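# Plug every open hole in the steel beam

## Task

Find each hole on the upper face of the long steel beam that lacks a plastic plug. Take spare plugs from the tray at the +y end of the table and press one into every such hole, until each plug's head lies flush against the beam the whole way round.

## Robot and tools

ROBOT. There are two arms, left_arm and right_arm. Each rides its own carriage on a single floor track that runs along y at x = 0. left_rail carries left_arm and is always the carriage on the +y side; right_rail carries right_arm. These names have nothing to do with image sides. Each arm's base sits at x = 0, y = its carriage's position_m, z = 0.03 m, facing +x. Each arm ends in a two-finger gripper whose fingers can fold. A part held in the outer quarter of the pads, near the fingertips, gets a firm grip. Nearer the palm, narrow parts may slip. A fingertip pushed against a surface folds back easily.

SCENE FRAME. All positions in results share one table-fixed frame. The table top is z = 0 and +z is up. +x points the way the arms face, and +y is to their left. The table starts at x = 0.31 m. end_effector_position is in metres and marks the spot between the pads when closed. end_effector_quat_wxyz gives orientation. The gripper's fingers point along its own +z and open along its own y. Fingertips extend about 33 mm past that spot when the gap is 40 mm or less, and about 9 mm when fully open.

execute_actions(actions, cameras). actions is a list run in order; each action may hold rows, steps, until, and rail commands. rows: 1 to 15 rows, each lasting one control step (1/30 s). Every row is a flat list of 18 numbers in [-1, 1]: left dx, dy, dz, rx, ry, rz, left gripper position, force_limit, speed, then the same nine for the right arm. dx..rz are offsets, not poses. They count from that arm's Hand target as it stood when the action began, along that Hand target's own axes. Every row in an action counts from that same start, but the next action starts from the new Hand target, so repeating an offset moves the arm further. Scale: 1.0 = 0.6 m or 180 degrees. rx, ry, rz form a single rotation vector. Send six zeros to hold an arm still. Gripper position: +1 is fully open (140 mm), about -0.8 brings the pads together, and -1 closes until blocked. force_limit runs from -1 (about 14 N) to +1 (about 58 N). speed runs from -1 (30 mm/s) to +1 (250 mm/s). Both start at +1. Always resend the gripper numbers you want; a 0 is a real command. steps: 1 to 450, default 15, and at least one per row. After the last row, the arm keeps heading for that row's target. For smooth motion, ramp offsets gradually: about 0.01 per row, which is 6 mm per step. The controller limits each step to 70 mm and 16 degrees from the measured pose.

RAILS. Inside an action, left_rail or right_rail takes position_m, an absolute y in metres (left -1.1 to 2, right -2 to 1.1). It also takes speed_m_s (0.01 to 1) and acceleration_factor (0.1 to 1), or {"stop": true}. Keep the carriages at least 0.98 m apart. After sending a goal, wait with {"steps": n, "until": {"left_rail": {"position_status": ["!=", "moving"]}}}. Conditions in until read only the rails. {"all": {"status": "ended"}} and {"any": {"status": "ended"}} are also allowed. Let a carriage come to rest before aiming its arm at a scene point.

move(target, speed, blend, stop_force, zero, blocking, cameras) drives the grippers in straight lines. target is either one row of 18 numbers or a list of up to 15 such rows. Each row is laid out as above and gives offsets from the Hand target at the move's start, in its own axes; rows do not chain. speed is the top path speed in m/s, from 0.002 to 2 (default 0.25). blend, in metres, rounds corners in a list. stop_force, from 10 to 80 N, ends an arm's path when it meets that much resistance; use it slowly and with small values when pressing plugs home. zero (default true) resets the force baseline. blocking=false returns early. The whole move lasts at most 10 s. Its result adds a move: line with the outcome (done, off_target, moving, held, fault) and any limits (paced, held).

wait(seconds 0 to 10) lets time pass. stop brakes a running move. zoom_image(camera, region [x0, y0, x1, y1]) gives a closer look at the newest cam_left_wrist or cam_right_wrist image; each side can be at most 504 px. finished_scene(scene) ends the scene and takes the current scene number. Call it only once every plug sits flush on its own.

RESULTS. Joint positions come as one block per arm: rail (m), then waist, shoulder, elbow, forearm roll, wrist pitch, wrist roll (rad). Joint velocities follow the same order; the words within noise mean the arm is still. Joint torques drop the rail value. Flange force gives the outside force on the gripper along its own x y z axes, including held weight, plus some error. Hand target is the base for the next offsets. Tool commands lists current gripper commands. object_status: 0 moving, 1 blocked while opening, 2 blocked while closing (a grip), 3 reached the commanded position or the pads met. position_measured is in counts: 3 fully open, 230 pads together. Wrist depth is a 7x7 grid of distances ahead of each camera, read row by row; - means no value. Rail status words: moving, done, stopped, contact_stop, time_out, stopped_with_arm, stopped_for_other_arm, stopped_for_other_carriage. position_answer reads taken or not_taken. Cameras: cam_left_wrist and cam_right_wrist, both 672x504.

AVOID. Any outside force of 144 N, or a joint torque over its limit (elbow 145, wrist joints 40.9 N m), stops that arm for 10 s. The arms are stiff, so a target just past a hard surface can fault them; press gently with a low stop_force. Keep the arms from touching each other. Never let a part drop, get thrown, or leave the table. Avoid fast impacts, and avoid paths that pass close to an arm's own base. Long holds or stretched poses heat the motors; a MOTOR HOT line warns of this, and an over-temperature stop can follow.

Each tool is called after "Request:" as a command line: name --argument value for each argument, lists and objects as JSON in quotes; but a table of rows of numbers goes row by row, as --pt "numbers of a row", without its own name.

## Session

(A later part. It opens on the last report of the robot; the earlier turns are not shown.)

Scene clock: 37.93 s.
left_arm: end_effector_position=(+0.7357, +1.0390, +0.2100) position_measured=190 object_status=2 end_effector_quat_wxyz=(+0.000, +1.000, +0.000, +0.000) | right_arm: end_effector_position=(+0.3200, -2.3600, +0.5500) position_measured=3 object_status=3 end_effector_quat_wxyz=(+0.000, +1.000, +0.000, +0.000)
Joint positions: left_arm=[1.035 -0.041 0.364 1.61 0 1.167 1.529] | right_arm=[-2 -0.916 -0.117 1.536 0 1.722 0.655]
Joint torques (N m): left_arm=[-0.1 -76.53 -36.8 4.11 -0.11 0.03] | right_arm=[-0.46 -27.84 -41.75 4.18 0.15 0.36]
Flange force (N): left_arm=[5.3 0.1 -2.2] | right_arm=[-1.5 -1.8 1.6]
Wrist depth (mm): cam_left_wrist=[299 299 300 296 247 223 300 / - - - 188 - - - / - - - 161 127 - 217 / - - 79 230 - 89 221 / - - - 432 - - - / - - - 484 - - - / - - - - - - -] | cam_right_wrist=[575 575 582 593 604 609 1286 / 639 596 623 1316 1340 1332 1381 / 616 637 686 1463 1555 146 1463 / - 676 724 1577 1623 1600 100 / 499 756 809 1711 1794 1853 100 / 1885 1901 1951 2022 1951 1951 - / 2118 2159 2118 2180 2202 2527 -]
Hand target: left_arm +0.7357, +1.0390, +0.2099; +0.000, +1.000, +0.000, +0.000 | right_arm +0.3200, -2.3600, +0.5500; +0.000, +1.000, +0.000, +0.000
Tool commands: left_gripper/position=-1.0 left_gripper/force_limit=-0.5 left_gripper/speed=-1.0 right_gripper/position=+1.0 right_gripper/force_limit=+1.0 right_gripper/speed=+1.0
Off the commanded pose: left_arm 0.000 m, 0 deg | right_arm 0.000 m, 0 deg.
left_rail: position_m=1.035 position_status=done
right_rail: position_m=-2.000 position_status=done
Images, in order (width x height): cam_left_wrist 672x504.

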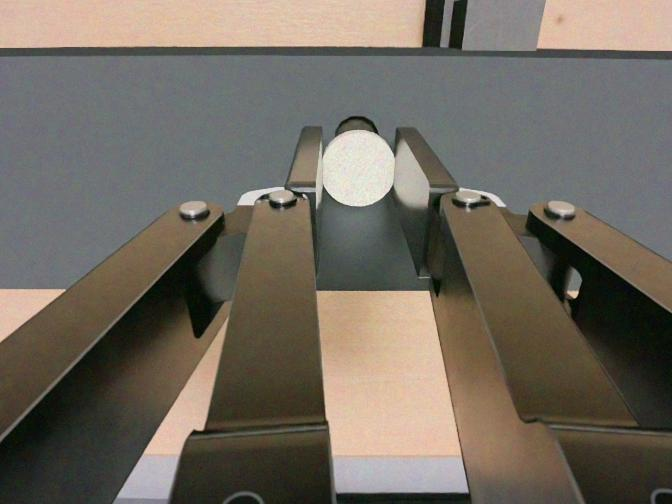

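Request:
move --target '[0.0012,-0.0014,0.04,0,0,0,-1,-0.5,-1,0,0,0,0,0,0,1,1,1]' --cameras '[]' --speed 0.05

Request:
move --target '[0,0,0.06,0,0,0,-1,-0.5,-1,0,0,0,0,0,0,1,1,1]' --cameras '["cam_left_wrist"]' --speed 0.01 --stop_force 50

Request:
execute_actions --actions '[{"rows":[[0,0,0,0,0,0,-0.2,-0.5,-0.5,0,0,0,0,0,0,1,1,1]],"steps":35}]' --cameras '[]'

Request:
move --target '[0,0,-0.04,0,0,0,-0.2,-0.5,-0.5,0,0,0,0,0,0,1,1,1]' --speed 0.1 --cameras '["cam_left_wrist"]'

Request:
execute_actions --actions '[{"rows":[[0,0,0,0,0,0,-1,-0.5,0,0,0,0,0,0,0,1,1,1]],"steps":40}]' --cameras '[]'

Request:
move --target '[0,0,0.05,0,0,0,-1,-0.5,0,0,0,0,0,0,0,1,1,1]' --cameras '[]' --speed 0.01 --stop_force 70

Request:
move --target '[-0.04,-0.08,-0.1,0,0,0,-0.3,-0.5,0,0,0,0,0,0,0,1,1,1]' --speed 0.15 --cameras '["cam_left_wrist"]'

Scene clock: 39.90 s.
left_arm: end_effector_position=(+0.7364, +1.0399, +0.1858) position_measured=190 object_status=2 end_effector_quat_wxyz=(+0.000, +1.000, +0.000, +0.000) | right_arm: end_effector_position=(+0.3200, -2.3600, +0.5500) position_measured=3 object_status=3 end_effector_quat_wxyz=(+0.000, +1.000, +0.000, +0.000)
Joint positions: left_arm=[1.035 -0.04 0.381 1.633 0 1.128 1.531] | right_arm=[-2 -0.916 -0.117 1.536 0 1.722 0.655]
Joint torques (N m): left_arm=[0.36 -77.61 -36.17 4.03 -0.08 0.03] | right_arm=[-0.32 -27.87 -41.78 4.2 0.14 0.36]
Flange force (N): left_arm=[5.3 0.7 -1.9] | right_arm=[-2.1 -2.2 1.4]
Wrist depth (mm): cam_left_wrist=[278 279 276 275 276 202 279 / - 176 - 166 - - 167 / - 176 - 164 128 180 191 / - - 80 200 - 89 - / - - - 400 - - - / - - - 446 - - - / - - - - - - -] | cam_right_wrist=[570 587 584 595 595 609 1257 / - - 650 1332 1316 1348 1399 / 613 641 674 1444 1435 136 1435 / - 680 724 1589 1555 1612 100 / 500 764 809 1711 1765 1917 100 / 1808 1917 2224 1968 2004 2059 - / 2139 2180 2159 2269 2341 2317 -]
Hand target: left_arm +0.7364, +1.0399, +0.1859; +0.000, +1.000, +0.000, +0.000 | right_arm +0.3200, -2.3600, +0.5500; +0.000, +1.000, +0.000, +0.000
Off the commanded pose: left_arm 0.000 m, 0 deg | right_arm 0.000 m, 0 deg.
left_rail: position_m=1.035 position_status=done
right_rail: position_m=-2.000 position_status=done
move: done
No camera images: "cameras" was empty.

Scene clock: 41.87 s.
left_arm: end_effector_position=(+0.7365, +1.0398, +0.1723) position_measured=190 object_status=2 end_effector_quat_wxyz=(+0.000, +1.000, +0.000, +0.000) | right_arm: end_effector_position=(+0.3200, -2.3600, +0.5500) position_measured=3 object_status=3 end_effector_quat_wxyz=(+0.000, +1.000, +0.000, +0.000)
Joint positions: left_arm=[1.035 -0.04 0.391 1.646 0 1.105 1.531] | right_arm=[-2 -0.916 -0.117 1.536 0 1.722 0.655]
Joint torques (N m): left_arm=[6.16 -26.88 -10.56 7.01 -5.48 0.04] | right_arm=[-0.58 -27.6 -41.79 4.21 0.17 0.35]
Flange force (N): left_arm=[-11.3 8.4 -71.7] | right_arm=[-1.6 -2.5 1.7]
Wrist depth (mm): cam_left_wrist=[271 267 267 268 242 188 267 / - - 159 154 154 156 - / - - 167 156 138 167 - / - - 80 185 - 89 - / - - - 204 - - - / - - - 428 - - - / - - - - - - -] | cam_right_wrist=[573 582 592 601 601 606 1257 / - - - 1426 1356 1399 1364 / 614 635 684 1435 1408 145 1493 / - 674 724 1577 1647 1555 100 / 496 759 803 1779 1794 1869 100 / 1853 1951 2022 1968 1986 2059 - / 2118 2022 2224 2247 2180 2224 -]
Hand target: left_arm +0.7365, +1.0398, +0.1723; +0.000, +1.000, +0.000, +0.000 (not the last commanded pose) | right_arm +0.3200, -2.3600, +0.5500; +0.000, +1.000, +0.000, +0.000
Off the commanded pose: left_arm 0.022 m, 0 deg | right_arm 0.000 m, 0 deg.
left_rail: position_m=1.035 position_status=done
right_rail: position_m=-2.000 position_status=done
move: contact (left_arm)
Images, in order (width x height): cam_left_wrist 672x504.

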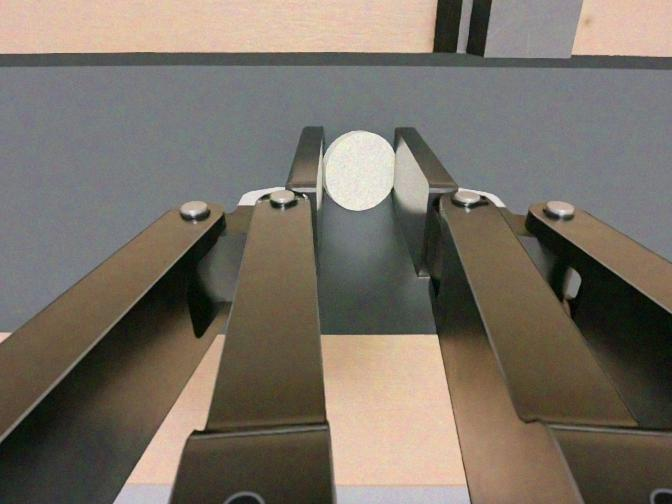

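Scene clock: 43.23 s.
left_arm: end_effector_position=(+0.7365, +1.0398, +0.1723) position_measured=154 object_status=3 end_effector_quat_wxyz=(+0.000, +1.000, +0.000, +0.000) | right_arm: end_effector_position=(+0.3200, -2.3600, +0.5500) position_measured=3 object_status=3 end_effector_quat_wxyz=(+0.000, +1.000, +0.000, +0.000)
Joint positions: left_arm=[1.035 -0.04 0.391 1.646 0 1.105 1.531] | right_arm=[-2 -0.916 -0.117 1.536 0 1.722 0.655]
Joint torques (N m): left_arm=[0.34 -77.8 -35.67 3.98 -0.08 0.03] | right_arm=[-0.29 -27.79 -41.81 4.22 0.15 0.34]
Flange force (N): left_arm=[4.8 0.6 -2.7] | right_arm=[-2.1 -1.9 1.7]
Wrist depth (mm): cam_left_wrist=[270 268 267 266 263 187 267 / - - 153 156 153 - - / - - 127 157 150 - - / - - 79 184 117 - - / - - - 390 - - - / - - - 425 425 - - / - - - 483 - - -] | cam_right_wrist=[570 582 585 595 596 604 1286 / 647 - 648 1390 1348 1364 1381 / 609 637 652 1454 1493 145 1473 / - 674 722 1623 1577 1623 100 / 503 775 821 1779 1751 1869 100 / 1968 1968 2004 1968 1951 1968 - / 2059 2224 2224 2159 2247 2293 -]
Hand target: left_arm +0.7365, +1.0398, +0.1723; +0.000, +1.000, +0.000, +0.000 | right_arm +0.3200, -2.3600, +0.5500; +0.000, +1.000, +0.000, +0.000
Off the commanded pose: left_arm 0.000 m, 0 deg | right_arm 0.000 m, 0 deg.
left_rail: position_m=1.035 position_status=done
right_rail: position_m=-2.000 position_status=done
No camera images: "cameras" was empty.

Scene clock: 43.93 s.
left_arm: end_effector_position=(+0.7365, +1.0398, +0.1964) position_measured=154 object_status=3 end_effector_quat_wxyz=(+0.000, +1.000, +0.000, +0.000) | right_arm: end_effector_position=(+0.3200, -2.3600, +0.5500) position_measured=3 object_status=3 end_effector_quat_wxyz=(+0.000, +1.000, +0.000, +0.000)
Joint positions: left_arm=[1.035 -0.04 0.374 1.622 0 1.145 1.531] | right_arm=[-2 -0.916 -0.117 1.536 0 1.722 0.655]
Joint torques (N m): left_arm=[-0.39 -76.74 -36.55 4.05 -0.07 0.01] | right_arm=[-0.54 -27.93 -41.78 4.2 0.14 0.36]
Flange force (N): left_arm=[4.1 -0.2 -2.3] | right_arm=[-1.3 -1.9 1.5]
Wrist depth (mm): cam_left_wrist=[289 290 285 285 241 210 289 / - - - 177 - - 178 / - - 127 183 130 - - / - - 79 213 117 - - / - - - 414 415 - - / - - - 462 461 - - / - - - 496 - - -] | cam_right_wrist=[576 576 593 590 604 608 1249 / 614 616 - 1348 1348 1356 1364 / 628 632 658 1417 1454 145 1444 / - 674 729 1623 1600 1612 100 / 498 759 791 1794 1724 1808 100 / 1765 1986 1951 1951 1934 2004 - / 2059 2139 2098 2269 2202 2317 -]
Hand target: left_arm +0.7365, +1.0398, +0.1963; +0.000, +1.000, +0.000, +0.000 | right_arm +0.3200, -2.3600, +0.5500; +0.000, +1.000, +0.000, +0.000
Off the commanded pose: left_arm 0.000 m, 0 deg | right_arm 0.000 m, 0 deg.
left_rail: position_m=1.035 position_status=done
right_rail: position_m=-2.000 position_status=done
move: done
Images, in order (width x height): cam_left_wrist 672x504.

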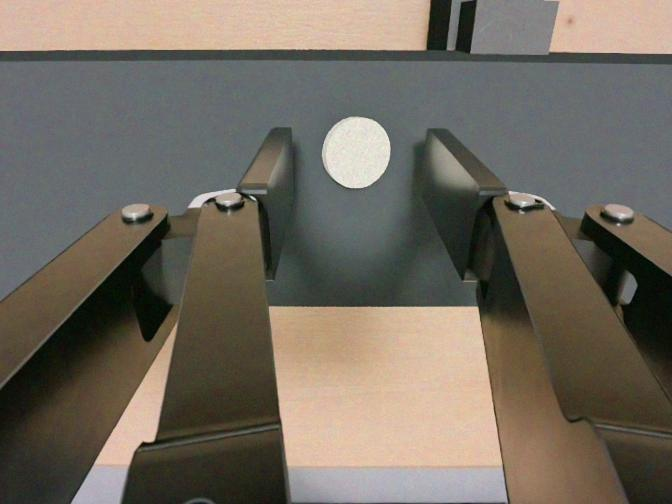

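Scene clock: 45.47 s.
left_arm: end_effector_position=(+0.7365, +1.0398, +0.1964) position_measured=233 object_status=3 end_effector_quat_wxyz=(+0.000, +1.000, +0.000, +0.000) | right_arm: end_effector_position=(+0.3200, -2.3600, +0.5500) position_measured=3 object_status=3 end_effector_quat_wxyz=(+0.000, +1.000, +0.000, +0.000)
Joint positions: left_arm=[1.035 -0.04 0.374 1.622 0 1.145 1.531] | right_arm=[-2 -0.916 -0.117 1.536 0 1.722 0.655]
Joint torques (N m): left_arm=[0.4 -76.76 -36.46 4.04 -0.09 -0.02] | right_arm=[-0.57 -27.6 -41.76 4.18 0.16 0.32]
Flange force (N): left_arm=[4.8 0.6 -2.4] | right_arm=[-1.6 -2.3 1.7]
Wrist depth (mm): cam_left_wrist=[287 288 283 285 243 210 292 / - - - 176 176 - - / - - - 104 187 192 197 / - - - - 79 - 213 / - - - - - - - / - - - - - - - / - - - - - - -] | cam_right_wrist=[573 584 584 593 603 608 1316 / 635 623 - 1324 1348 1381 1364 / 616 647 654 1473 1473 145 1493 / - 672 699 1600 1577 1612 100 / 493 767 778 1779 1779 1794 100 / 1823 1934 2022 1934 2022 2040 - / 2159 2159 2159 2139 2293 2180 -]
Hand target: left_arm +0.7365, +1.0398, +0.1963; +0.000, +1.000, +0.000, +0.000 | right_arm +0.3200, -2.3600, +0.5500; +0.000, +1.000, +0.000, +0.000
Off the commanded pose: left_arm 0.000 m, 0 deg | right_arm 0.000 m, 0 deg.
left_rail: position_m=1.035 position_status=done
right_rail: position_m=-2.000 position_status=done
No camera images: "cameras" was empty.

Scene clock: 48.03 s.
left_arm: end_effector_position=(+0.7366, +1.0399, +0.1771) position_measured=233 object_status=3 end_effector_quat_wxyz=(+0.000, +1.000, +0.000, +0.000) | right_arm: end_effector_position=(+0.3200, -2.3600, +0.5500) position_measured=3 object_status=3 end_effector_quat_wxyz=(+0.000, +1.000, +0.000, +0.000)
Joint positions: left_arm=[1.035 -0.04 0.387 1.641 0 1.112 1.531] | right_arm=[-2 -0.916 -0.117 1.536 0 1.722 0.655]
Joint torques (N m): left_arm=[-3.03 -14.12 -8.93 3.2 -9.82 0.02] | right_arm=[-0.38 -27.74 -41.8 4.19 0.13 0.36]
Flange force (N): left_arm=[-22.7 -3.9 -89.2] | right_arm=[-2.0 -2.0 1.6]
Wrist depth (mm): cam_left_wrist=[275 276 276 272 268 192 271 / - - - 161 164 - - / - - - 104 169 179 173 / - - - - 80 85 - / - - - - - - - / - - - - - - - / - - - - - - -] | cam_right_wrist=[570 575 584 592 599 606 1286 / 634 630 - 1332 1348 1348 1390 / 614 632 662 1417 1426 145 1463 / - 686 717 1577 1672 1635 100 / 496 775 780 1765 1779 1838 100 / 500 1917 1934 2079 1951 1968 - / 2159 2139 2180 2317 2202 2317 -]
Hand target: left_arm +0.7366, +1.0399, +0.1771; +0.000, +1.000, +0.000, +0.000 (not the last commanded pose) | right_arm +0.3200, -2.3600, +0.5500; +0.000, +1.000, +0.000, +0.000
Off the commanded pose: left_arm 0.011 m, 0 deg | right_arm 0.000 m, 0 deg.
left_rail: position_m=1.035 position_status=done
right_rail: position_m=-2.000 position_status=done
move: contact (left_arm)
No camera images: "cameras" was empty.

Scene clock: 48.87 s.
left_arm: end_effector_position=(+0.7125, +1.0880, +0.2372) position_measured=167 object_status=3 end_effector_quat_wxyz=(+0.000, +1.000, +0.000, +0.000) | right_arm: end_effector_position=(+0.3200, -2.3600, +0.5500) position_measured=3 object_status=3 end_effector_quat_wxyz=(+0.000, +1.000, +0.000, +0.000)
Joint positions: left_arm=[1.035 0.026 0.315 1.626 0 1.2 1.597] | right_arm=[-2 -0.916 -0.117 1.536 0 1.722 0.655]
Joint torques (N m): left_arm=[0.49 -71.97 -37.23 4.16 -0.11 0.01] | right_arm=[-0.61 -27.9 -41.73 4.22 0.17 0.36]
Flange force (N): left_arm=[4.9 0.2 -3.4] | right_arm=[-1.4 -2.5 1.5]
Wrist depth (mm): cam_left_wrist=[201 - - 203 201 205 - / - 221 225 216 216 - - / - - - - 131 237 - / - - 79 424 - - - / - - - 468 - - - / - - - 521 - - - / - - - 576 - - -] | cam_right_wrist=[578 585 595 592 603 609 1257 / - - - 1324 1340 1426 1381 / 625 639 637 1493 1463 145 1503 / - 676 713 1523 1566 1589 100 / 496 770 791 1685 1779 1808 100 / 1838 1901 1917 1951 2022 1986 - / 2040 2139 2079 2202 2180 - -]
Hand target: left_arm +0.7125, +1.0880, +0.2370; +0.000, +1.000, +0.000, +0.000 | right_arm +0.3200, -2.3600, +0.5500; +0.000, +1.000, +0.000, +0.000
Off the commanded pose: left_arm 0.000 m, 0 deg | right_arm 0.000 m, 0 deg.
left_rail: position_m=1.035 position_status=done
right_rail: position_m=-2.000 position_status=done
move: done
Images, in order (width x height): cam_left_wrist 672x504.

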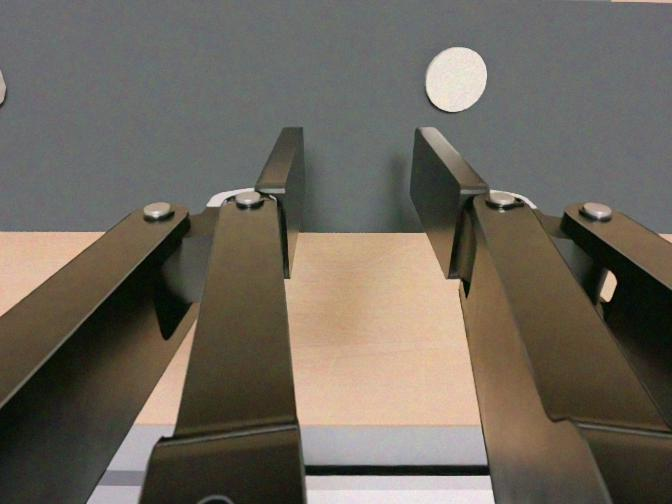

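Request:
execute_actions --actions '[{"left_rail":{"position_m":2.0,"acceleration_factor":0.6},"rows":[[0,0,-0.08,0,0,0,-0.3,-0.5,0,0,0,0,0,0,0,1,1,1]],"steps":300,"until":{"all":{"status":"ended"}}}]' --cameras '[]'

Request:
move --target '[-0.2867,-0.7977,0.3412,0,0,0,-0.3,-0.5,0,0,0,0,0,0,0,1,1,1]' --cameras '["cam_left_wrist"]'

Request:
zoom_image --camera "cam_left_wrist" --region '[200, 50, 480, 330]'

Scene clock: 52.40 s.
left_arm: end_effector_position=(+0.7125, +2.0529, +0.2850) position_measured=167 object_status=3 end_effector_quat_wxyz=(+0.000, +1.000, +0.000, +0.000) | right_arm: end_effector_position=(+0.3200, -2.3600, +0.5500) position_measured=3 object_status=3 end_effector_quat_wxyz=(+0.000, +1.000, +0.000, +0.000)
Joint positions: left_arm=[2 0.026 0.29 1.569 0 1.282 1.597] | right_arm=[-2 -0.916 -0.117 1.536 0 1.722 0.655]
Joint torques (N m): left_arm=[0.02 -70.44 -38.41 4.26 -0.09 0.05] | right_arm=[-0.45 -27.95 -41.84 4.21 0.14 0.35]
Flange force (N): left_arm=[3.9 -0.1 -3.9] | right_arm=[-1.4 -1.8 1.8]
Wrist depth (mm): cam_left_wrist=[372 372 375 374 374 374 374 / 404 405 404 403 403 405 402 / 437 430 425 440 131 432 431 / - - 79 480 - - - / - - - 532 - - - / - - - 560 - - - / - - - 613 - - -] | cam_right_wrist=[570 576 587 595 599 609 1271 / - - - 1399 1381 1373 1417 / 614 643 664 1454 1435 145 1435 / - 670 704 1555 1612 1589 100 / 498 770 818 1738 1779 1838 100 / 1853 1853 1934 1934 2004 2224 - / 2079 2079 2180 2159 2247 2247 -]
Hand target: left_arm +0.7125, +2.0529, +0.2850; +0.000, +1.000, +0.000, +0.000 | right_arm +0.3200, -2.3600, +0.5500; +0.000, +1.000, +0.000, +0.000
Off the commanded pose: left_arm 0.000 m, 0 deg | right_arm 0.000 m, 0 deg.
left_rail: position_m=2.000 position_status=done
right_rail: position_m=-2.000 position_status=done
No camera images: "cameras" was empty.

Scene clock: 54.93 s.
left_arm: end_effector_position=(+0.5406, +2.5315, +0.0802) position_measured=167 object_status=3 end_effector_quat_wxyz=(+0.000, +1.000, +0.000, +0.000) | right_arm: end_effector_position=(+0.3200, -2.3600, +0.5500) position_measured=3 object_status=3 end_effector_quat_wxyz=(+0.000, +1.000, +0.000, +0.000)
Joint positions: left_arm=[2 0.732 0.496 1.673 -0.001 0.972 2.303] | right_arm=[-2 -0.916 -0.117 1.536 0 1.722 0.655]
Joint torques (N m): left_arm=[0.2 -85.1 -32.76 3.67 -0.07 0.02] | right_arm=[-0.43 -27.84 -41.76 4.19 0.15 0.36]
Flange force (N): left_arm=[4.4 -3.3 -1.8] | right_arm=[-1.9 -2.1 1.5]
Wrist depth (mm): cam_left_wrist=[187 187 187 182 187 187 187 / 202 202 202 194 199 202 202 / 220 219 212 208 131 216 220 / - - 79 236 222 - - / - - - 255 - - - / - - - 289 - - - / - - - 1599 - - -] | cam_right_wrist=[578 579 585 595 601 606 1293 / - - - 1308 1324 1332 1348 / 614 639 630 1483 1503 145 1435 / - 672 693 1577 1600 1555 100 / 496 754 772 1794 1765 1885 100 / 1951 2022 1885 1986 2004 1917 - / 2159 2118 2224 2247 2118 2293 -]
Hand target: left_arm +0.5405, +2.5315, +0.0802; +0.000, +1.000, +0.000, +0.000 | right_arm +0.3200, -2.3600, +0.5500; +0.000, +1.000, +0.000, +0.000
Off the commanded pose: left_arm 0.000 m, 0 deg | right_arm 0.000 m, 0 deg.
left_rail: position_m=2.000 position_status=done
right_rail: position_m=-2.000 position_status=done
move: done
Images, in order (width x height): cam_left_wrist 672x504.

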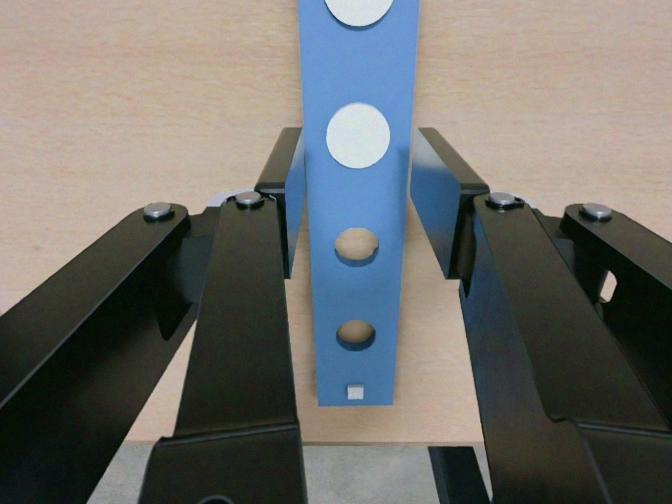

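Scaled by 1.800 from the camera's 672x504 image, which has a finer 960x720 frame.

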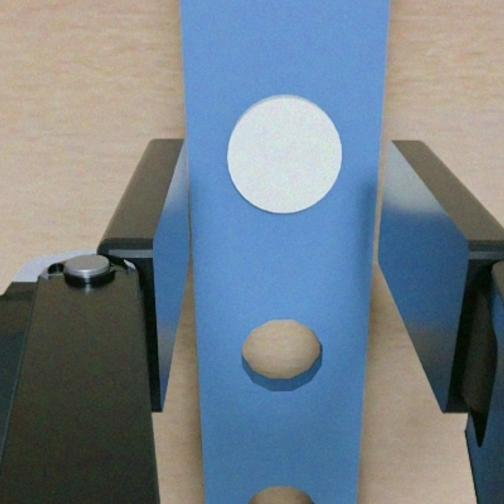

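Request:
move --target '[0.0065,0,0.0625,0,0,0,-0.3,-0.5,-0.5,0,0,0,0,0,0,1,1,1]' --speed 0.08 --cameras '[]'

Request:
execute_actions --actions '[{"rows":[[0,0,0,0,0,0,-1,-0.5,-1,0,0,0,0,0,0,1,1,1]],"steps":70}]' --cameras '[]'

Request:
move --target '[0,0,-0.12,0,0,0,-1,-0.5,-1,0,0,0,0,0,0,1,1,1]' --speed 0.06 --cameras '["cam_left_wrist"]'

Request:
move --target '[0.2358,0.8858,-0.192,0,0,0,-1,-0.5,-1,0,0,0,0,0,0,1,1,1]' --cameras '[]'

Request:
execute_actions --actions '[{"left_rail":{"position_m":-0.38,"acceleration_factor":0.5},"steps":300,"until":{"all":{"status":"ended"}}}]' --cameras '["cam_left_wrist"]'

Request:
execute_actions --actions '[{"left_rail":{"position_m":-0.533},"steps":300,"until":{"all":{"status":"ended"}}}]' --cameras '["cam_left_wrist"]'

Scene clock: 57.00 s.
left_arm: end_effector_position=(+0.5444, +2.5315, +0.0426) position_measured=167 object_status=3 end_effector_quat_wxyz=(+0.000, +1.000, +0.000, +0.000) | right_arm: end_effector_position=(+0.3200, -2.3600, +0.5500) position_measured=3 object_status=3 end_effector_quat_wxyz=(+0.000, +1.000, +0.000, +0.000)
Joint positions: left_arm=[2 0.728 0.536 1.69 -0.001 0.916 2.299] | right_arm=[-2 -0.916 -0.117 1.536 0 1.722 0.655]
Joint torques (N m): left_arm=[-0.4 -87.34 -31.65 3.53 -0.05 0.01] | right_arm=[-0.53 -27.8 -41.8 4.17 0.13 0.36]
Flange force (N): left_arm=[2.9 -3.5 -1.3] | right_arm=[-1.7 -2.6 1.6]
Wrist depth (mm): cam_left_wrist=[153 153 153 144 149 153 153 / 165 165 165 158 163 165 165 / 179 177 174 166 153 177 180 / - - 79 191 184 - - / - - - 208 - - - / - - - 235 - - - / - - - 272 - - -] | cam_right_wrist=[573 585 593 599 606 603 1278 / - - - 1308 1332 1381 1390 / 620 637 664 1473 1473 145 1493 / - 674 736 1589 1672 1635 100 / 492 751 809 1751 1794 1885 100 / 1853 1869 1885 1934 1968 2059 - / 2159 2202 2180 2224 2159 2293 -]
Hand target: left_arm +0.5445, +2.5315, +0.0427; +0.000, +1.000, +0.000, +0.000 | right_arm +0.3200, -2.3600, +0.5500; +0.000, +1.000, +0.000, +0.000
Off the commanded pose: left_arm 0.000 m, 0 deg | right_arm 0.000 m, 0 deg.
left_rail: position_m=2.000 position_status=done
right_rail: position_m=-2.000 position_status=done
move: done
No camera images: "cameras" was empty.

Scene clock: 59.53 s.
left_arm: end_effector_position=(+0.5445, +2.5315, +0.0427) position_measured=190 object_status=2 end_effector_quat_wxyz=(+0.000, +1.000, +0.000, +0.000) | right_arm: end_effector_position=(+0.3200, -2.3600, +0.5500) position_measured=3 object_status=3 end_effector_quat_wxyz=(+0.000, +1.000, +0.000, +0.000)
Joint positions: left_arm=[2 0.728 0.536 1.69 -0.001 0.916 2.299] | right_arm=[-2 -0.916 -0.117 1.536 0 1.722 0.655]
Joint torques (N m): left_arm=[0.41 -86.08 -31.79 3.73 -0.59 0.04] | right_arm=[-0.52 -27.88 -41.82 4.17 0.14 0.36]
Flange force (N): left_arm=[2.8 -1.7 -3.0] | right_arm=[-1.7 -1.6 1.7]
Wrist depth (mm): cam_left_wrist=[153 153 154 141 149 153 153 / 165 165 166 - 161 166 165 / 180 180 177 163 138 177 180 / - - 80 187 - 89 190 / - - - 208 - - - / - - - 236 - - - / - - - 254 - - -] | cam_right_wrist=[579 581 585 592 608 604 1301 / - 641 656 1364 1324 1340 1348 / 616 639 678 1454 1417 136 1463 / - 674 711 1600 1623 1566 100 / 491 754 791 1738 1765 1823 100 / 1885 1853 1917 1934 1951 2079 - / 2004 2079 2118 2317 2341 2317 -]
Hand target: left_arm +0.5445, +2.5315, +0.0427; +0.000, +1.000, +0.000, +0.000 | right_arm +0.3200, -2.3600, +0.5500; +0.000, +1.000, +0.000, +0.000
Off the commanded pose: left_arm 0.000 m, 0 deg | right_arm 0.000 m, 0 deg.
left_rail: position_m=2.000 position_status=done
right_rail: position_m=-2.000 position_status=done
No camera images: "cameras" was empty.

Scene clock: 61.00 s.
left_arm: end_effector_position=(+0.5445, +2.5315, +0.1148) position_measured=190 object_status=2 end_effector_quat_wxyz=(+0.000, +1.000, +0.000, +0.000) | right_arm: end_effector_position=(+0.3200, -2.3600, +0.5500) position_measured=3 object_status=3 end_effector_quat_wxyz=(+0.000, +1.000, +0.000, +0.000)
Joint positions: left_arm=[2 0.728 0.47 1.642 -0.001 1.029 2.299] | right_arm=[-2 -0.916 -0.117 1.536 0 1.722 0.655]
Joint torques (N m): left_arm=[-0.48 -83.8 -34.17 3.8 -0.09 0.02] | right_arm=[-0.56 -27.83 -41.82 4.19 0.15 0.36]
Flange force (N): left_arm=[2.6 -3.5 -2.8] | right_arm=[-1.4 -2.2 1.8]
Wrist depth (mm): cam_left_wrist=[218 219 219 201 219 219 218 / 237 236 236 231 236 236 236 / 256 256 252 163 138 252 256 / 270 - 79 270 - 89 270 / - - - 297 - - - / - - - 345 - - - / - - - - - - -] | cam_right_wrist=[576 575 592 599 606 604 1257 / - - - 1316 1348 1390 1381 / 620 635 647 1444 1523 145 1483 / - 674 744 1577 1589 1623 100 / 493 778 786 1779 1751 1885 100 / 1934 1901 1934 1917 2040 2040 - / 2040 2059 2224 2293 2139 2317 -]
Hand target: left_arm +0.5444, +2.5315, +0.1147; +0.000, +1.000, +0.000, +0.000 | right_arm +0.3200, -2.3600, +0.5500; +0.000, +1.000, +0.000, +0.000
Off the commanded pose: left_arm 0.000 m, 0 deg | right_arm 0.000 m, 0 deg.
left_rail: position_m=2.000 position_status=done
right_rail: position_m=-2.000 position_status=done
move: done
Images, in order (width x height): cam_left_wrist 672x504.

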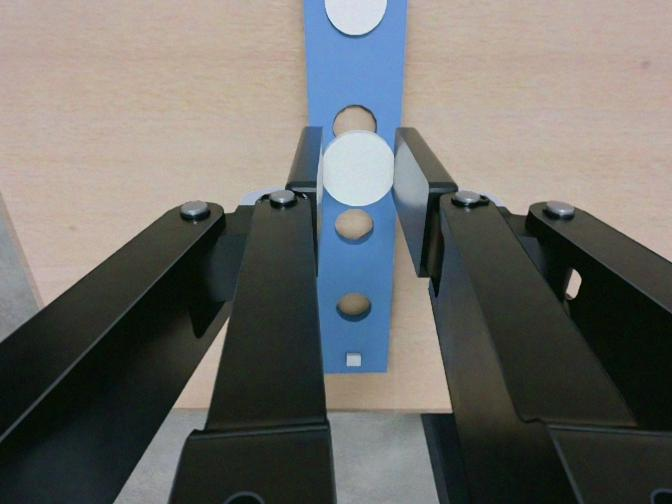

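Scene clock: 63.60 s.
left_arm: end_effector_position=(+0.6859, +2.0001, +0.2300) position_measured=190 object_status=2 end_effector_quat_wxyz=(+0.000, +1.000, +0.000, +0.000) | right_arm: end_effector_position=(+0.3200, -2.3600, +0.5500) position_measured=3 object_status=3 end_effector_quat_wxyz=(+0.000, +1.000, +0.000, +0.000)
Joint positions: left_arm=[2 -0.05 0.277 1.692 0 1.173 1.52] | right_arm=[-2 -0.916 -0.117 1.536 0 1.722 0.655]
Joint torques (N m): left_arm=[-0.05 -67.78 -36.82 4.08 -0.08 0] | right_arm=[-0.42 -27.72 -41.76 4.16 0.13 0.36]
Flange force (N): left_arm=[5.0 0.2 -2.5] | right_arm=[-1.8 -2.6 1.5]
Wrist depth (mm): cam_left_wrist=[325 323 323 323 323 324 322 / 348 351 349 344 351 348 350 / 378 378 374 161 138 372 378 / - - 79 414 - 89 400 / - - - 458 - - - / - - - - - - - / - - - - - - -] | cam_right_wrist=[578 584 592 595 604 609 1278 / - - - 1324 1356 1364 1399 / 616 639 654 1463 1503 145 1435 / - 678 729 1566 1612 1612 100 / 500 764 794 1751 1738 1808 100 / 1917 1917 1951 1901 1968 2004 - / 2098 2059 2224 2247 2247 2269 -]
Hand target: left_arm +0.6859, +2.0001, +0.2300; +0.000, +1.000, +0.000, +0.000 | right_arm +0.3200, -2.3600, +0.5500; +0.000, +1.000, +0.000, +0.000
Off the commanded pose: left_arm 0.000 m, 0 deg | right_arm 0.000 m, 0 deg.
left_rail: position_m=2.000 position_status=done
right_rail: position_m=-2.000 position_status=done
move: done
No camera images: "cameras" was empty.

Scene clock: 67.47 s.
left_arm: end_effector_position=(+0.6859, -0.3798, +0.2300) position_measured=190 object_status=2 end_effector_quat_wxyz=(+0.000, +1.000, +0.000, +0.000) | right_arm: end_effector_position=(+0.3200, -2.3600, +0.5500) position_measured=3 object_status=3 end_effector_quat_wxyz=(+0.000, +1.000, +0.000, +0.000)
Joint positions: left_arm=[-0.38 -0.05 0.277 1.692 0 1.173 1.52] | right_arm=[-2 -0.916 -0.117 1.536 0 1.722 0.655]
Joint torques (N m): left_arm=[-0.1 -67.72 -36.82 4.07 -0.07 0] | right_arm=[-0.16 -27.79 -41.68 4.21 0.14 0.34]
Flange force (N): left_arm=[4.9 0.1 -2.7] | right_arm=[-2.0 -1.5 1.4]
Wrist depth (mm): cam_left_wrist=[196 195 - - - 203 193 / 208 - - - - 212 213 / 384 381 - 160 128 229 407 / - - 79 415 - 89 400 / - - - 457 - - - / - - - - - - - / - - - - - - -] | cam_right_wrist=[578 581 592 593 595 609 1271 / - - - 1308 1356 1348 1390 / 613 643 632 1473 1454 145 1454 / - 672 722 1612 1612 1612 100 / 493 775 806 1724 1738 1869 100 / 1823 2098 1934 2022 1968 1968 - / 2098 2118 2139 2269 2224 2269 -]
Hand target: left_arm +0.6859, -0.3799, +0.2300; +0.000, +1.000, +0.000, +0.000 | right_arm +0.3200, -2.3600, +0.5500; +0.000, +1.000, +0.000, +0.000
Tool commands: left_gripper/position=-1.0 left_gripper/force_limit=-0.5 left_gripper/speed=-1.0 right_gripper/position=+1.0 right_gripper/force_limit=+1.0 right_gripper/speed=+1.0
Off the commanded pose: left_arm 0.000 m, 0 deg | right_arm 0.000 m, 0 deg.
left_rail: position_m=-0.380 position_status=done
right_rail: position_m=-2.000 position_status=done
Images, in order (width x height): cam_left_wrist 672x504.

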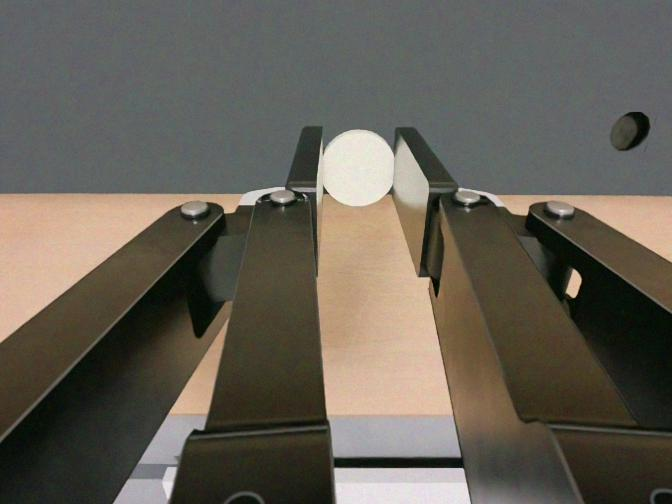

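Scene clock: 68.60 s.
left_arm: end_effector_position=(+0.6859, -0.5328, +0.2300) position_measured=190 object_status=2 end_effector_quat_wxyz=(+0.000, +1.000, +0.000, +0.000) | right_arm: end_effector_position=(+0.3200, -2.3600, +0.5500) position_measured=3 object_status=3 end_effector_quat_wxyz=(+0.000, +1.000, +0.000, +0.000)
Joint positions: left_arm=[-0.533 -0.05 0.277 1.692 0 1.173 1.52] | right_arm=[-2 -0.916 -0.117 1.536 0 1.722 0.655]
Joint torques (N m): left_arm=[0.06 -67.79 -36.73 4.08 -0.08 -0.04] | right_arm=[-0.58 -27.66 -41.8 4.2 0.13 0.37]
Flange force (N): left_arm=[5.1 0.8 -2.9] | right_arm=[-1.9 -2.4 1.7]
Wrist depth (mm): cam_left_wrist=[- - - 197 - 199 192 / - 208 211 208 - - - / 396 380 - 160 128 - - / - - 79 415 - 89 400 / - - - 458 - - - / - - - - - - - / - - - - - - -] | cam_right_wrist=[573 581 592 596 603 603 1264 / - 637 - 1332 1348 1373 1373 / 609 645 670 1463 1473 145 1483 / - 676 717 1635 1635 1589 100 / 499 775 791 1838 1765 1869 100 / 1869 2040 2004 1951 2004 2004 - / 2040 2059 2180 2159 2224 2224 -]
Hand target: left_arm +0.6859, -0.5328, +0.2300; +0.000, +1.000, +0.000, +0.000 | right_arm +0.3200, -2.3600, +0.5500; +0.000, +1.000, +0.000, +0.000
Tool commands: left_gripper/position=-1.0 left_gripper/force_limit=-0.5 left_gripper/speed=-1.0 right_gripper/position=+1.0 right_gripper/force_limit=+1.0 right_gripper/speed=+1.0
Off the commanded pose: left_arm 0.000 m, 0 deg | right_arm 0.000 m, 0 deg.
left_rail: position_m=-0.533 position_status=done
right_rail: position_m=-2.000 position_status=done
Images, in order (width x height): cam_left_wrist 672x504.

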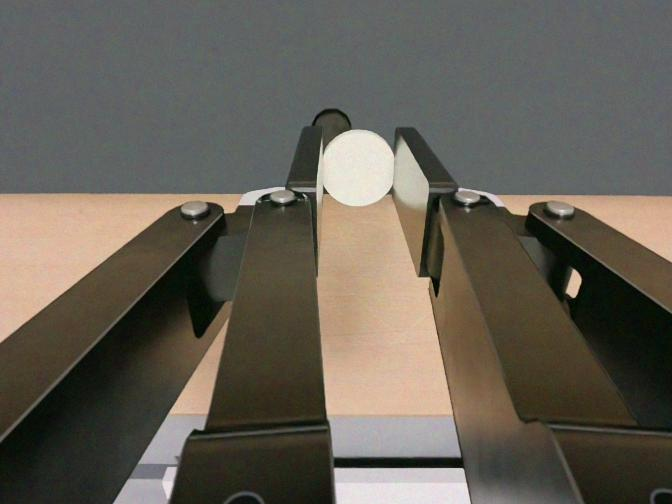

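Request:
move --target '[0.0005,-0.0197,0.0333,0,0,0,-1,-0.5,-1,0,0,0,0,0,0,1,1,1]' --cameras '["cam_left_wrist"]'

Request:
zoom_image --camera "cam_left_wrist" --region '[260, 50, 460, 250]'

Scene clock: 69.77 s.
left_arm: end_effector_position=(+0.6862, -0.5211, +0.2100) position_measured=190 object_status=2 end_effector_quat_wxyz=(+0.000, +1.000, +0.000, +0.000) | right_arm: end_effector_position=(+0.3200, -2.3600, +0.5500) position_measured=3 object_status=3 end_effector_quat_wxyz=(+0.000, +1.000, +0.000, +0.000)
Joint positions: left_arm=[-0.533 -0.033 0.29 1.712 0 1.138 1.538] | right_arm=[-2 -0.916 -0.117 1.536 0 1.722 0.655]
Joint torques (N m): left_arm=[0.02 -68.2 -36.34 4.05 -0.07 0.04] | right_arm=[-0.2 -27.89 -41.78 4.19 0.15 0.36]
Flange force (N): left_arm=[3.8 0.1 -2.6] | right_arm=[-2.1 -1.5 1.6]
Wrist depth (mm): cam_left_wrist=[- 179 - 178 - - - / 189 192 192 190 - 190 191 / - - - 161 128 - - / - - 79 392 - 89 376 / - - - 432 - - - / - - - 483 - - - / - - - - - - -] | cam_right_wrist=[578 572 592 592 604 601 1301 / - 616 674 1324 1340 1390 1381 / 630 641 648 1454 1454 145 1503 / - 674 722 1566 1577 1672 100 / 499 775 786 1869 1779 1853 100 / 1901 1951 1934 1917 1968 2059 - / 2098 2139 2202 2139 2224 2293 -]
Hand target: left_arm +0.6862, -0.5211, +0.2100; +0.000, +1.000, +0.000, +0.000 | right_arm +0.3200, -2.3600, +0.5500; +0.000, +1.000, +0.000, +0.000
Off the commanded pose: left_arm 0.000 m, 0 deg | right_arm 0.000 m, 0 deg.
left_rail: position_m=-0.533 position_status=done
right_rail: position_m=-2.000 position_status=done
move: done
Images, in order (width x height): cam_left_wrist 672x504.

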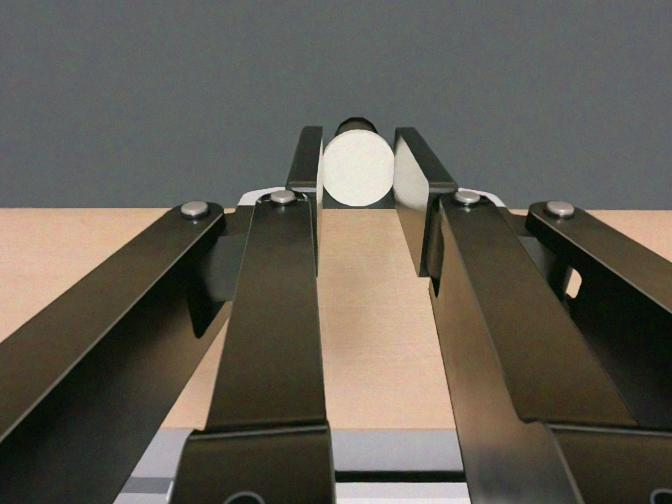

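Scaled by 2.520 from the camera's 672x504 image, which has a finer 960x720 frame.

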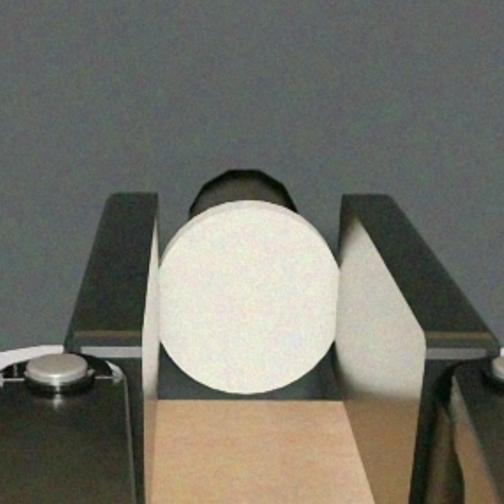

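Request:
move --target '[0,-0.0014,0.04,0,0,0,-1,-0.5,-1,0,0,0,0,0,0,1,1,1]' --cameras '[]' --speed 0.05

Request:
move --target '[0,0,0.06,0,0,0,-1,-0.5,-1,0,0,0,0,0,0,1,1,1]' --cameras '[]' --speed 0.01 --stop_force 50

Request:
execute_actions --actions '[{"rows":[[0,0,0,0,0,0,-0.2,-0.5,-0.5,0,0,0,0,0,0,1,1,1]],"steps":35}]' --cameras '[]'

Request:
move --target '[0,0,-0.04,0,0,0,-0.2,-0.5,-0.5,0,0,0,0,0,0,1,1,1]' --speed 0.1 --cameras '["cam_left_wrist"]'

Request:
execute_actions --actions '[{"rows":[[0,0,0,0,0,0,-1,-0.5,0,0,0,0,0,0,0,1,1,1]],"steps":40}]' --cameras '[]'

Request:
move --target '[0,0,0.05,0,0,0,-1,-0.5,0,0,0,0,0,0,0,1,1,1]' --cameras '[]' --speed 0.01 --stop_force 70

Request:
move --target '[-0.04,-0.02,-0.18,0,0,0,-0.3,-0.5,0,0,0,0,0,0,0,1,1,1]' --speed 0.15 --cameras '["cam_left_wrist"]'

Request:
execute_actions --actions '[{"left_rail":{"position_m":2.0,"acceleration_factor":0.6},"steps":300,"until":{"all":{"status":"ended"}}}]' --cameras '[]'

Scene clock: 72.90 s.
left_arm: end_effector_position=(+0.6862, -0.5203, +0.1860) position_measured=190 object_status=2 end_effector_quat_wxyz=(+0.000, +1.000, +0.000, +0.000) | right_arm: end_effector_position=(+0.3200, -2.3600, +0.5500) position_measured=3 object_status=3 end_effector_quat_wxyz=(+0.000, +1.000, +0.000, +0.000)
Joint positions: left_arm=[-0.533 -0.032 0.308 1.737 0 1.097 1.539] | right_arm=[-2 -0.916 -0.117 1.536 0 1.722 0.655]
Joint torques (N m): left_arm=[-0.04 -69.91 -35.56 3.95 -0.15 0.03] | right_arm=[-0.53 -27.81 -41.76 4.18 0.15 0.37]
Flange force (N): left_arm=[5.6 0.2 -2.0] | right_arm=[-1.5 -2.1 1.7]
Wrist depth (mm): cam_left_wrist=[- - 156 157 - - - / 171 - 169 167 - - - / - 181 - 161 128 - - / - - 79 364 - 89 - / - - - 401 - - - / - - - 446 - - - / - - - - - - -] | cam_right_wrist=[573 579 595 593 599 608 1257 / 613 - - 1324 1332 1426 1356 / 618 635 676 1503 1463 145 1473 / - 666 734 1555 1577 1600 100 / 498 775 783 1711 1794 1869 100 / 1808 1951 1934 1934 1968 2022 - / 2079 2139 2224 2180 2224 2269 -]
Hand target: left_arm +0.6862, -0.5203, +0.1860; +0.000, +1.000, +0.000, +0.000 | right_arm +0.3200, -2.3600, +0.5500; +0.000, +1.000, +0.000, +0.000
Off the commanded pose: left_arm 0.000 m, 0 deg | right_arm 0.000 m, 0 deg.
left_rail: position_m=-0.533 position_status=done
right_rail: position_m=-2.000 position_status=done
move: done
No camera images: "cameras" was empty.

Scene clock: 74.87 s.
left_arm: end_effector_position=(+0.6863, -0.5203, +0.1723) position_measured=190 object_status=2 end_effector_quat_wxyz=(+0.000, +1.000, +0.000, +0.000) | right_arm: end_effector_position=(+0.3200, -2.3600, +0.5500) position_measured=3 object_status=3 end_effector_quat_wxyz=(+0.000, +1.000, +0.000, +0.000)
Joint positions: left_arm=[-0.533 -0.032 0.318 1.75 0 1.073 1.539] | right_arm=[-2 -0.916 -0.117 1.536 0 1.722 0.655]
Joint torques (N m): left_arm=[4.6 -23.75 -10.37 6.5 -4.76 0.02] | right_arm=[-0.3 -27.78 -41.79 4.2 0.15 0.34]
Flange force (N): left_arm=[-9.7 7.3 -69.5] | right_arm=[-2.0 -2.0 1.5]
Wrist depth (mm): cam_left_wrist=[- 143 - 148 145 149 150 / - - - 156 156 156 156 / - 169 - 156 130 166 - / - - 80 347 - 89 - / - - - 383 - - - / - - - 431 - - - / - - - - - - -] | cam_right_wrist=[573 576 587 588 596 616 1271 / - 632 - 1356 1340 1356 1373 / 614 643 662 1435 1503 145 1435 / - 674 715 1600 1589 1623 100 / 498 767 794 1751 1794 1853 100 / 1869 1808 1901 1901 1901 1951 - / 2040 2118 2139 2079 2224 2269 -]
Hand target: left_arm +0.6863, -0.5203, +0.1723; +0.000, +1.000, +0.000, +0.000 (not the last commanded pose) | right_arm +0.3200, -2.3600, +0.5500; +0.000, +1.000, +0.000, +0.000
Off the commanded pose: left_arm 0.022 m, 0 deg | right_arm 0.000 m, 0 deg.
left_rail: position_m=-0.533 position_status=done
right_rail: position_m=-2.000 position_status=done
move: contact (left_arm)
No camera images: "cameras" was empty.

Scene clock: 76.23 s.
left_arm: end_effector_position=(+0.6863, -0.5203, +0.1723) position_measured=154 object_status=3 end_effector_quat_wxyz=(+0.000, +1.000, +0.000, +0.000) | right_arm: end_effector_position=(+0.3200, -2.3600, +0.5500) position_measured=3 object_status=3 end_effector_quat_wxyz=(+0.000, +1.000, +0.000, +0.000)
Joint positions: left_arm=[-0.533 -0.032 0.318 1.75 0 1.073 1.539] | right_arm=[-2 -0.916 -0.117 1.536 0 1.722 0.655]
Joint torques (N m): left_arm=[0.03 -70.01 -35.15 3.92 -0.07 0.02] | right_arm=[-0.41 -27.72 -41.75 4.18 0.15 0.35]
Flange force (N): left_arm=[3.9 0.1 -2.7] | right_arm=[-1.9 -1.8 1.6]
Wrist depth (mm): cam_left_wrist=[- - - 146 140 - - / 155 - - 155 158 159 159 / - - 128 158 160 - - / - - 79 347 178 - - / - - - 385 384 - - / - - - 428 425 - - / - - - 484 - - -] | cam_right_wrist=[570 579 587 587 598 620 1293 / 620 611 - 1373 1356 1381 1399 / 620 634 660 1417 1454 145 1417 / - 670 704 1600 1672 1660 100 / 503 759 791 1779 1779 1838 100 / 1853 1885 1934 1968 2022 2022 - / 2079 2118 2139 2202 2202 2224 -]
Hand target: left_arm +0.6863, -0.5203, +0.1723; +0.000, +1.000, +0.000, +0.000 | right_arm +0.3200, -2.3600, +0.5500; +0.000, +1.000, +0.000, +0.000
Off the commanded pose: left_arm 0.000 m, 0 deg | right_arm 0.000 m, 0 deg.
left_rail: position_m=-0.533 position_status=done
right_rail: position_m=-2.000 position_status=done
No camera images: "cameras" was empty.

Scene clock: 76.93 s.
left_arm: end_effector_position=(+0.6862, -0.5203, +0.1963) position_measured=154 object_status=3 end_effector_quat_wxyz=(+0.000, +1.000, +0.000, +0.000) | right_arm: end_effector_position=(+0.3200, -2.3600, +0.5500) position_measured=3 object_status=3 end_effector_quat_wxyz=(+0.000, +1.000, +0.000, +0.000)
Joint positions: left_arm=[-0.533 -0.032 0.3 1.726 0 1.114 1.539] | right_arm=[-2 -0.916 -0.117 1.536 0 1.722 0.655]
Joint torques (N m): left_arm=[-0.05 -69.19 -35.87 4.04 -0.09 0.02] | right_arm=[-0.35 -27.95 -41.67 4.18 0.14 0.37]
Flange force (N): left_arm=[5.0 0.3 -2.9] | right_arm=[-1.5 -1.6 1.4]
Wrist depth (mm): cam_left_wrist=[- - 168 166 - 166 - / 176 179 179 177 - 175 177 / - 190 128 195 132 - 192 / - - 79 376 363 - - / - - - 413 415 - - / - - - 458 460 - - / - - - 535 - - -] | cam_right_wrist=[569 576 593 595 598 609 1278 / 608 614 - 1356 1348 1426 1373 / 618 650 641 1426 1473 145 1483 / - 670 734 1589 1660 1589 100 / 500 767 751 1808 1711 1838 100 / 1838 1901 1901 1951 1934 1968 - / 2079 2098 2180 2079 2341 2247 -]
Hand target: left_arm +0.6863, -0.5203, +0.1963; +0.000, +1.000, +0.000, +0.000 | right_arm +0.3200, -2.3600, +0.5500; +0.000, +1.000, +0.000, +0.000
Off the commanded pose: left_arm 0.000 m, 0 deg | right_arm 0.000 m, 0 deg.
left_rail: position_m=-0.533 position_status=done
right_rail: position_m=-2.000 position_status=done
move: done
Images, in order (width x height): cam_left_wrist 672x504.

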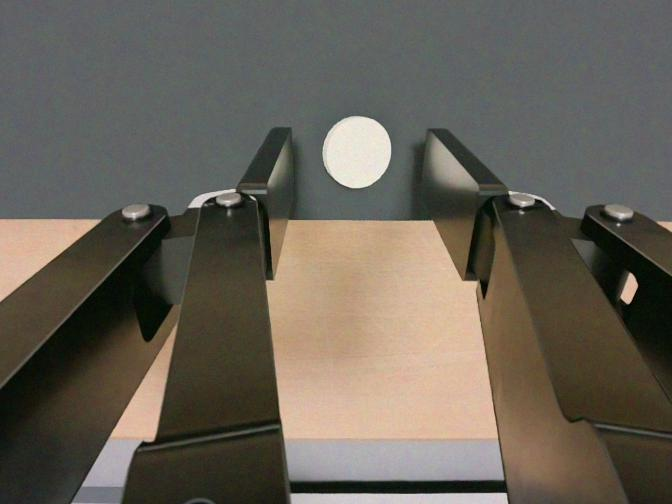

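Scene clock: 78.47 s.
left_arm: end_effector_position=(+0.6863, -0.5203, +0.1963) position_measured=233 object_status=3 end_effector_quat_wxyz=(+0.000, +1.000, +0.000, +0.000) | right_arm: end_effector_position=(+0.3200, -2.3600, +0.5500) position_measured=3 object_status=3 end_effector_quat_wxyz=(+0.000, +1.000, +0.000, +0.000)
Joint positions: left_arm=[-0.533 -0.032 0.3 1.726 0 1.114 1.539] | right_arm=[-2 -0.916 -0.117 1.536 0 1.722 0.655]
Joint torques (N m): left_arm=[0.04 -69.06 -35.85 4.02 -0.04 -0.04] | right_arm=[-0.36 -27.87 -41.81 4.18 0.13 0.35]
Flange force (N): left_arm=[4.5 0.0 -2.8] | right_arm=[-1.8 -1.8 1.6]
Wrist depth (mm): cam_left_wrist=[- - 167 166 - 166 - / - - - 174 183 177 - / - - - 104 188 - - / 368 - - - 79 85 369 / - - - - - - - / - - - - - - - / - - - - - - -] | cam_right_wrist=[570 579 588 595 593 611 1257 / 621 - - 1356 1381 1356 1364 / 616 645 662 1483 1473 145 1444 / - 676 711 1612 1566 1623 100 / 495 775 797 1751 1779 1738 100 / 1853 1934 1917 1968 1951 1986 - / 2139 2004 2224 2139 2224 2159 -]
Hand target: left_arm +0.6863, -0.5203, +0.1963; +0.000, +1.000, +0.000, +0.000 | right_arm +0.3200, -2.3600, +0.5500; +0.000, +1.000, +0.000, +0.000
Off the commanded pose: left_arm 0.000 m, 0 deg | right_arm 0.000 m, 0 deg.
left_rail: position_m=-0.533 position_status=done
right_rail: position_m=-2.000 position_status=done
No camera images: "cameras" was empty.

Scene clock: 81.03 s.
left_arm: end_effector_position=(+0.6864, -0.5203, +0.1768) position_measured=233 object_status=3 end_effector_quat_wxyz=(+0.000, +1.000, +0.000, +0.001) | right_arm: end_effector_position=(+0.3200, -2.3600, +0.5500) position_measured=3 object_status=3 end_effector_quat_wxyz=(+0.000, +1.000, +0.000, +0.000)
Joint positions: left_arm=[-0.533 -0.032 0.314 1.746 0 1.08 1.539] | right_arm=[-2 -0.916 -0.117 1.536 0 1.722 0.655]
Joint torques (N m): left_arm=[-1.2 -8.01 -4.79 3.77 -7.92 0.04] | right_arm=[-0.43 -27.84 -41.74 4.21 0.13 0.33]
Flange force (N): left_arm=[-19.0 -1.2 -92.7] | right_arm=[-1.6 -2.3 1.5]
Wrist depth (mm): cam_left_wrist=[- - - 149 - 148 151 / - 163 - 160 - 160 - / - - - 114 - - - / 357 - - - 80 - 362 / - - - - - - - / - - - - - - - / - - - - - - -] | cam_right_wrist=[581 584 587 590 601 604 1271 / - - - 1308 1356 1340 1381 / 616 645 684 1454 1417 145 1435 / - 676 727 1545 1589 1623 100 / 495 770 789 1794 1808 1853 100 / 1838 1853 1794 1951 1968 1968 - / 2159 2159 2180 2224 2317 2269 -]
Hand target: left_arm +0.6864, -0.5203, +0.1768; +0.000, +1.000, +0.000, +0.001 (not the last commanded pose) | right_arm +0.3200, -2.3600, +0.5500; +0.000, +1.000, +0.000, +0.000
Off the commanded pose: left_arm 0.011 m, 0 deg | right_arm 0.000 m, 0 deg.
left_rail: position_m=-0.533 position_status=done
right_rail: position_m=-2.000 position_status=done
move: contact (left_arm)
No camera images: "cameras" was empty.

Scene clock: 82.10 s.
left_arm: end_effector_position=(+0.6623, -0.5083, +0.2849) position_measured=167 object_status=3 end_effector_quat_wxyz=(+0.000, +1.000, +0.000, +0.001) | right_arm: end_effector_position=(+0.3200, -2.3600, +0.5500) position_measured=3 object_status=3 end_effector_quat_wxyz=(+0.000, +1.000, +0.000, +0.000)
Joint positions: left_arm=[-0.533 -0.015 0.21 1.673 0 1.257 1.556] | right_arm=[-2 -0.916 -0.117 1.536 0 1.722 0.655]
Joint torques (N m): left_arm=[-0.06 -62.07 -38.08 4.25 -0.07 0] | right_arm=[-0.46 -27.87 -41.72 4.19 0.14 0.35]
Flange force (N): left_arm=[3.9 0.0 -3.9] | right_arm=[-1.5 -2.1 1.4]
Wrist depth (mm): cam_left_wrist=[- - - 246 - - - / 266 423 - 271 - - - / 436 431 424 437 131 431 431 / - - 79 481 - - - / - - - 529 - - - / - - - 532 - - - / - - - 621 - - -] | cam_right_wrist=[573 585 592 593 596 608 1324 / 621 - - 1324 1381 1373 1348 / 614 643 641 1435 1513 145 1463 / - 666 711 1623 1589 1635 100 / 502 762 809 1724 1738 1823 100 / 1838 1885 1917 2022 1968 2004 - / 2059 2118 2118 - 2202 2341 -]
Hand target: left_arm +0.6623, -0.5083, +0.2848; +0.000, +1.000, +0.000, +0.001 | right_arm +0.3200, -2.3600, +0.5500; +0.000, +1.000, +0.000, +0.000
Off the commanded pose: left_arm 0.000 m, 0 deg | right_arm 0.000 m, 0 deg.
left_rail: position_m=-0.533 position_status=done
right_rail: position_m=-2.000 position_status=done
move: done
Images, in order (width x height): cam_left_wrist 672x504.

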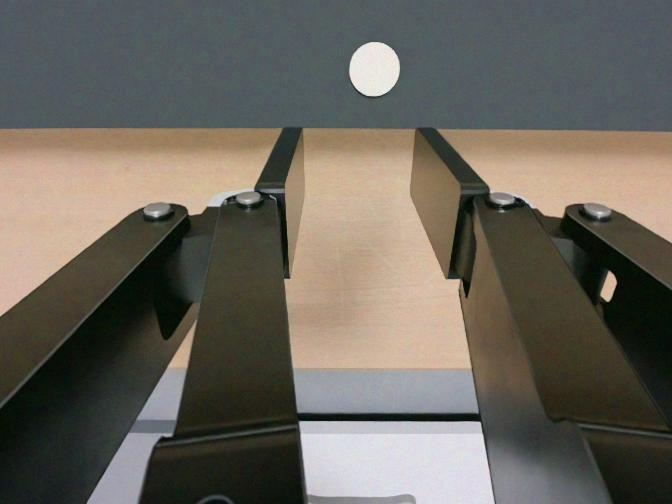

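Scene clock: 85.93 s.
left_arm: end_effector_position=(+0.6623, +2.0246, +0.2848) position_measured=167 object_status=3 end_effector_quat_wxyz=(+0.000, +1.000, +0.000, +0.001) | right_arm: end_effector_position=(+0.3200, -2.3600, +0.5500) position_measured=3 object_status=3 end_effector_quat_wxyz=(+0.000, +1.000, +0.000, +0.000)
Joint positions: left_arm=[2 -0.015 0.21 1.673 0 1.257 1.556] | right_arm=[-2 -0.916 -0.117 1.536 0 1.722 0.655]
Joint torques (N m): left_arm=[0.2 -62.16 -38.12 4.26 -0.07 0] | right_arm=[-0.51 -27.83 -41.68 4.21 0.13 0.32]
Flange force (N): left_arm=[3.8 0.1 -3.7] | right_arm=[-1.6 -2.4 1.2]
Wrist depth (mm): cam_left_wrist=[374 374 375 374 375 374 374 / 403 403 401 404 404 405 403 / 439 430 424 438 131 430 433 / - - 79 480 - - - / - - - 533 - - - / - - - 600 - - - / - - - 618 - - -] | cam_right_wrist=[579 584 584 592 606 606 1264 / - - - 1316 1332 1373 1399 / 618 643 648 1408 1513 136 1373 / - 674 734 1545 1672 1660 100 / 498 759 815 1698 1779 1808 100 / 533 1885 1934 1885 2098 1968 - / 1968 2079 2202 2139 2341 2392 -]
Hand target: left_arm +0.6623, +2.0246, +0.2848; +0.000, +1.000, +0.000, +0.001 | right_arm +0.3200, -2.3600, +0.5500; +0.000, +1.000, +0.000, +0.000
Tool commands: left_gripper/position=-0.3 left_gripper/force_limit=-0.5 left_gripper/speed=+0.0 right_gripper/position=+1.0 right_gripper/force_limit=+1.0 right_gripper/speed=+1.0
Off the commanded pose: left_arm 0.000 m, 0 deg | right_arm 0.000 m, 0 deg.
left_rail: position_m=2.000 position_status=done
right_rail: position_m=-2.000 position_status=done
No camera images: "cameras" was empty.


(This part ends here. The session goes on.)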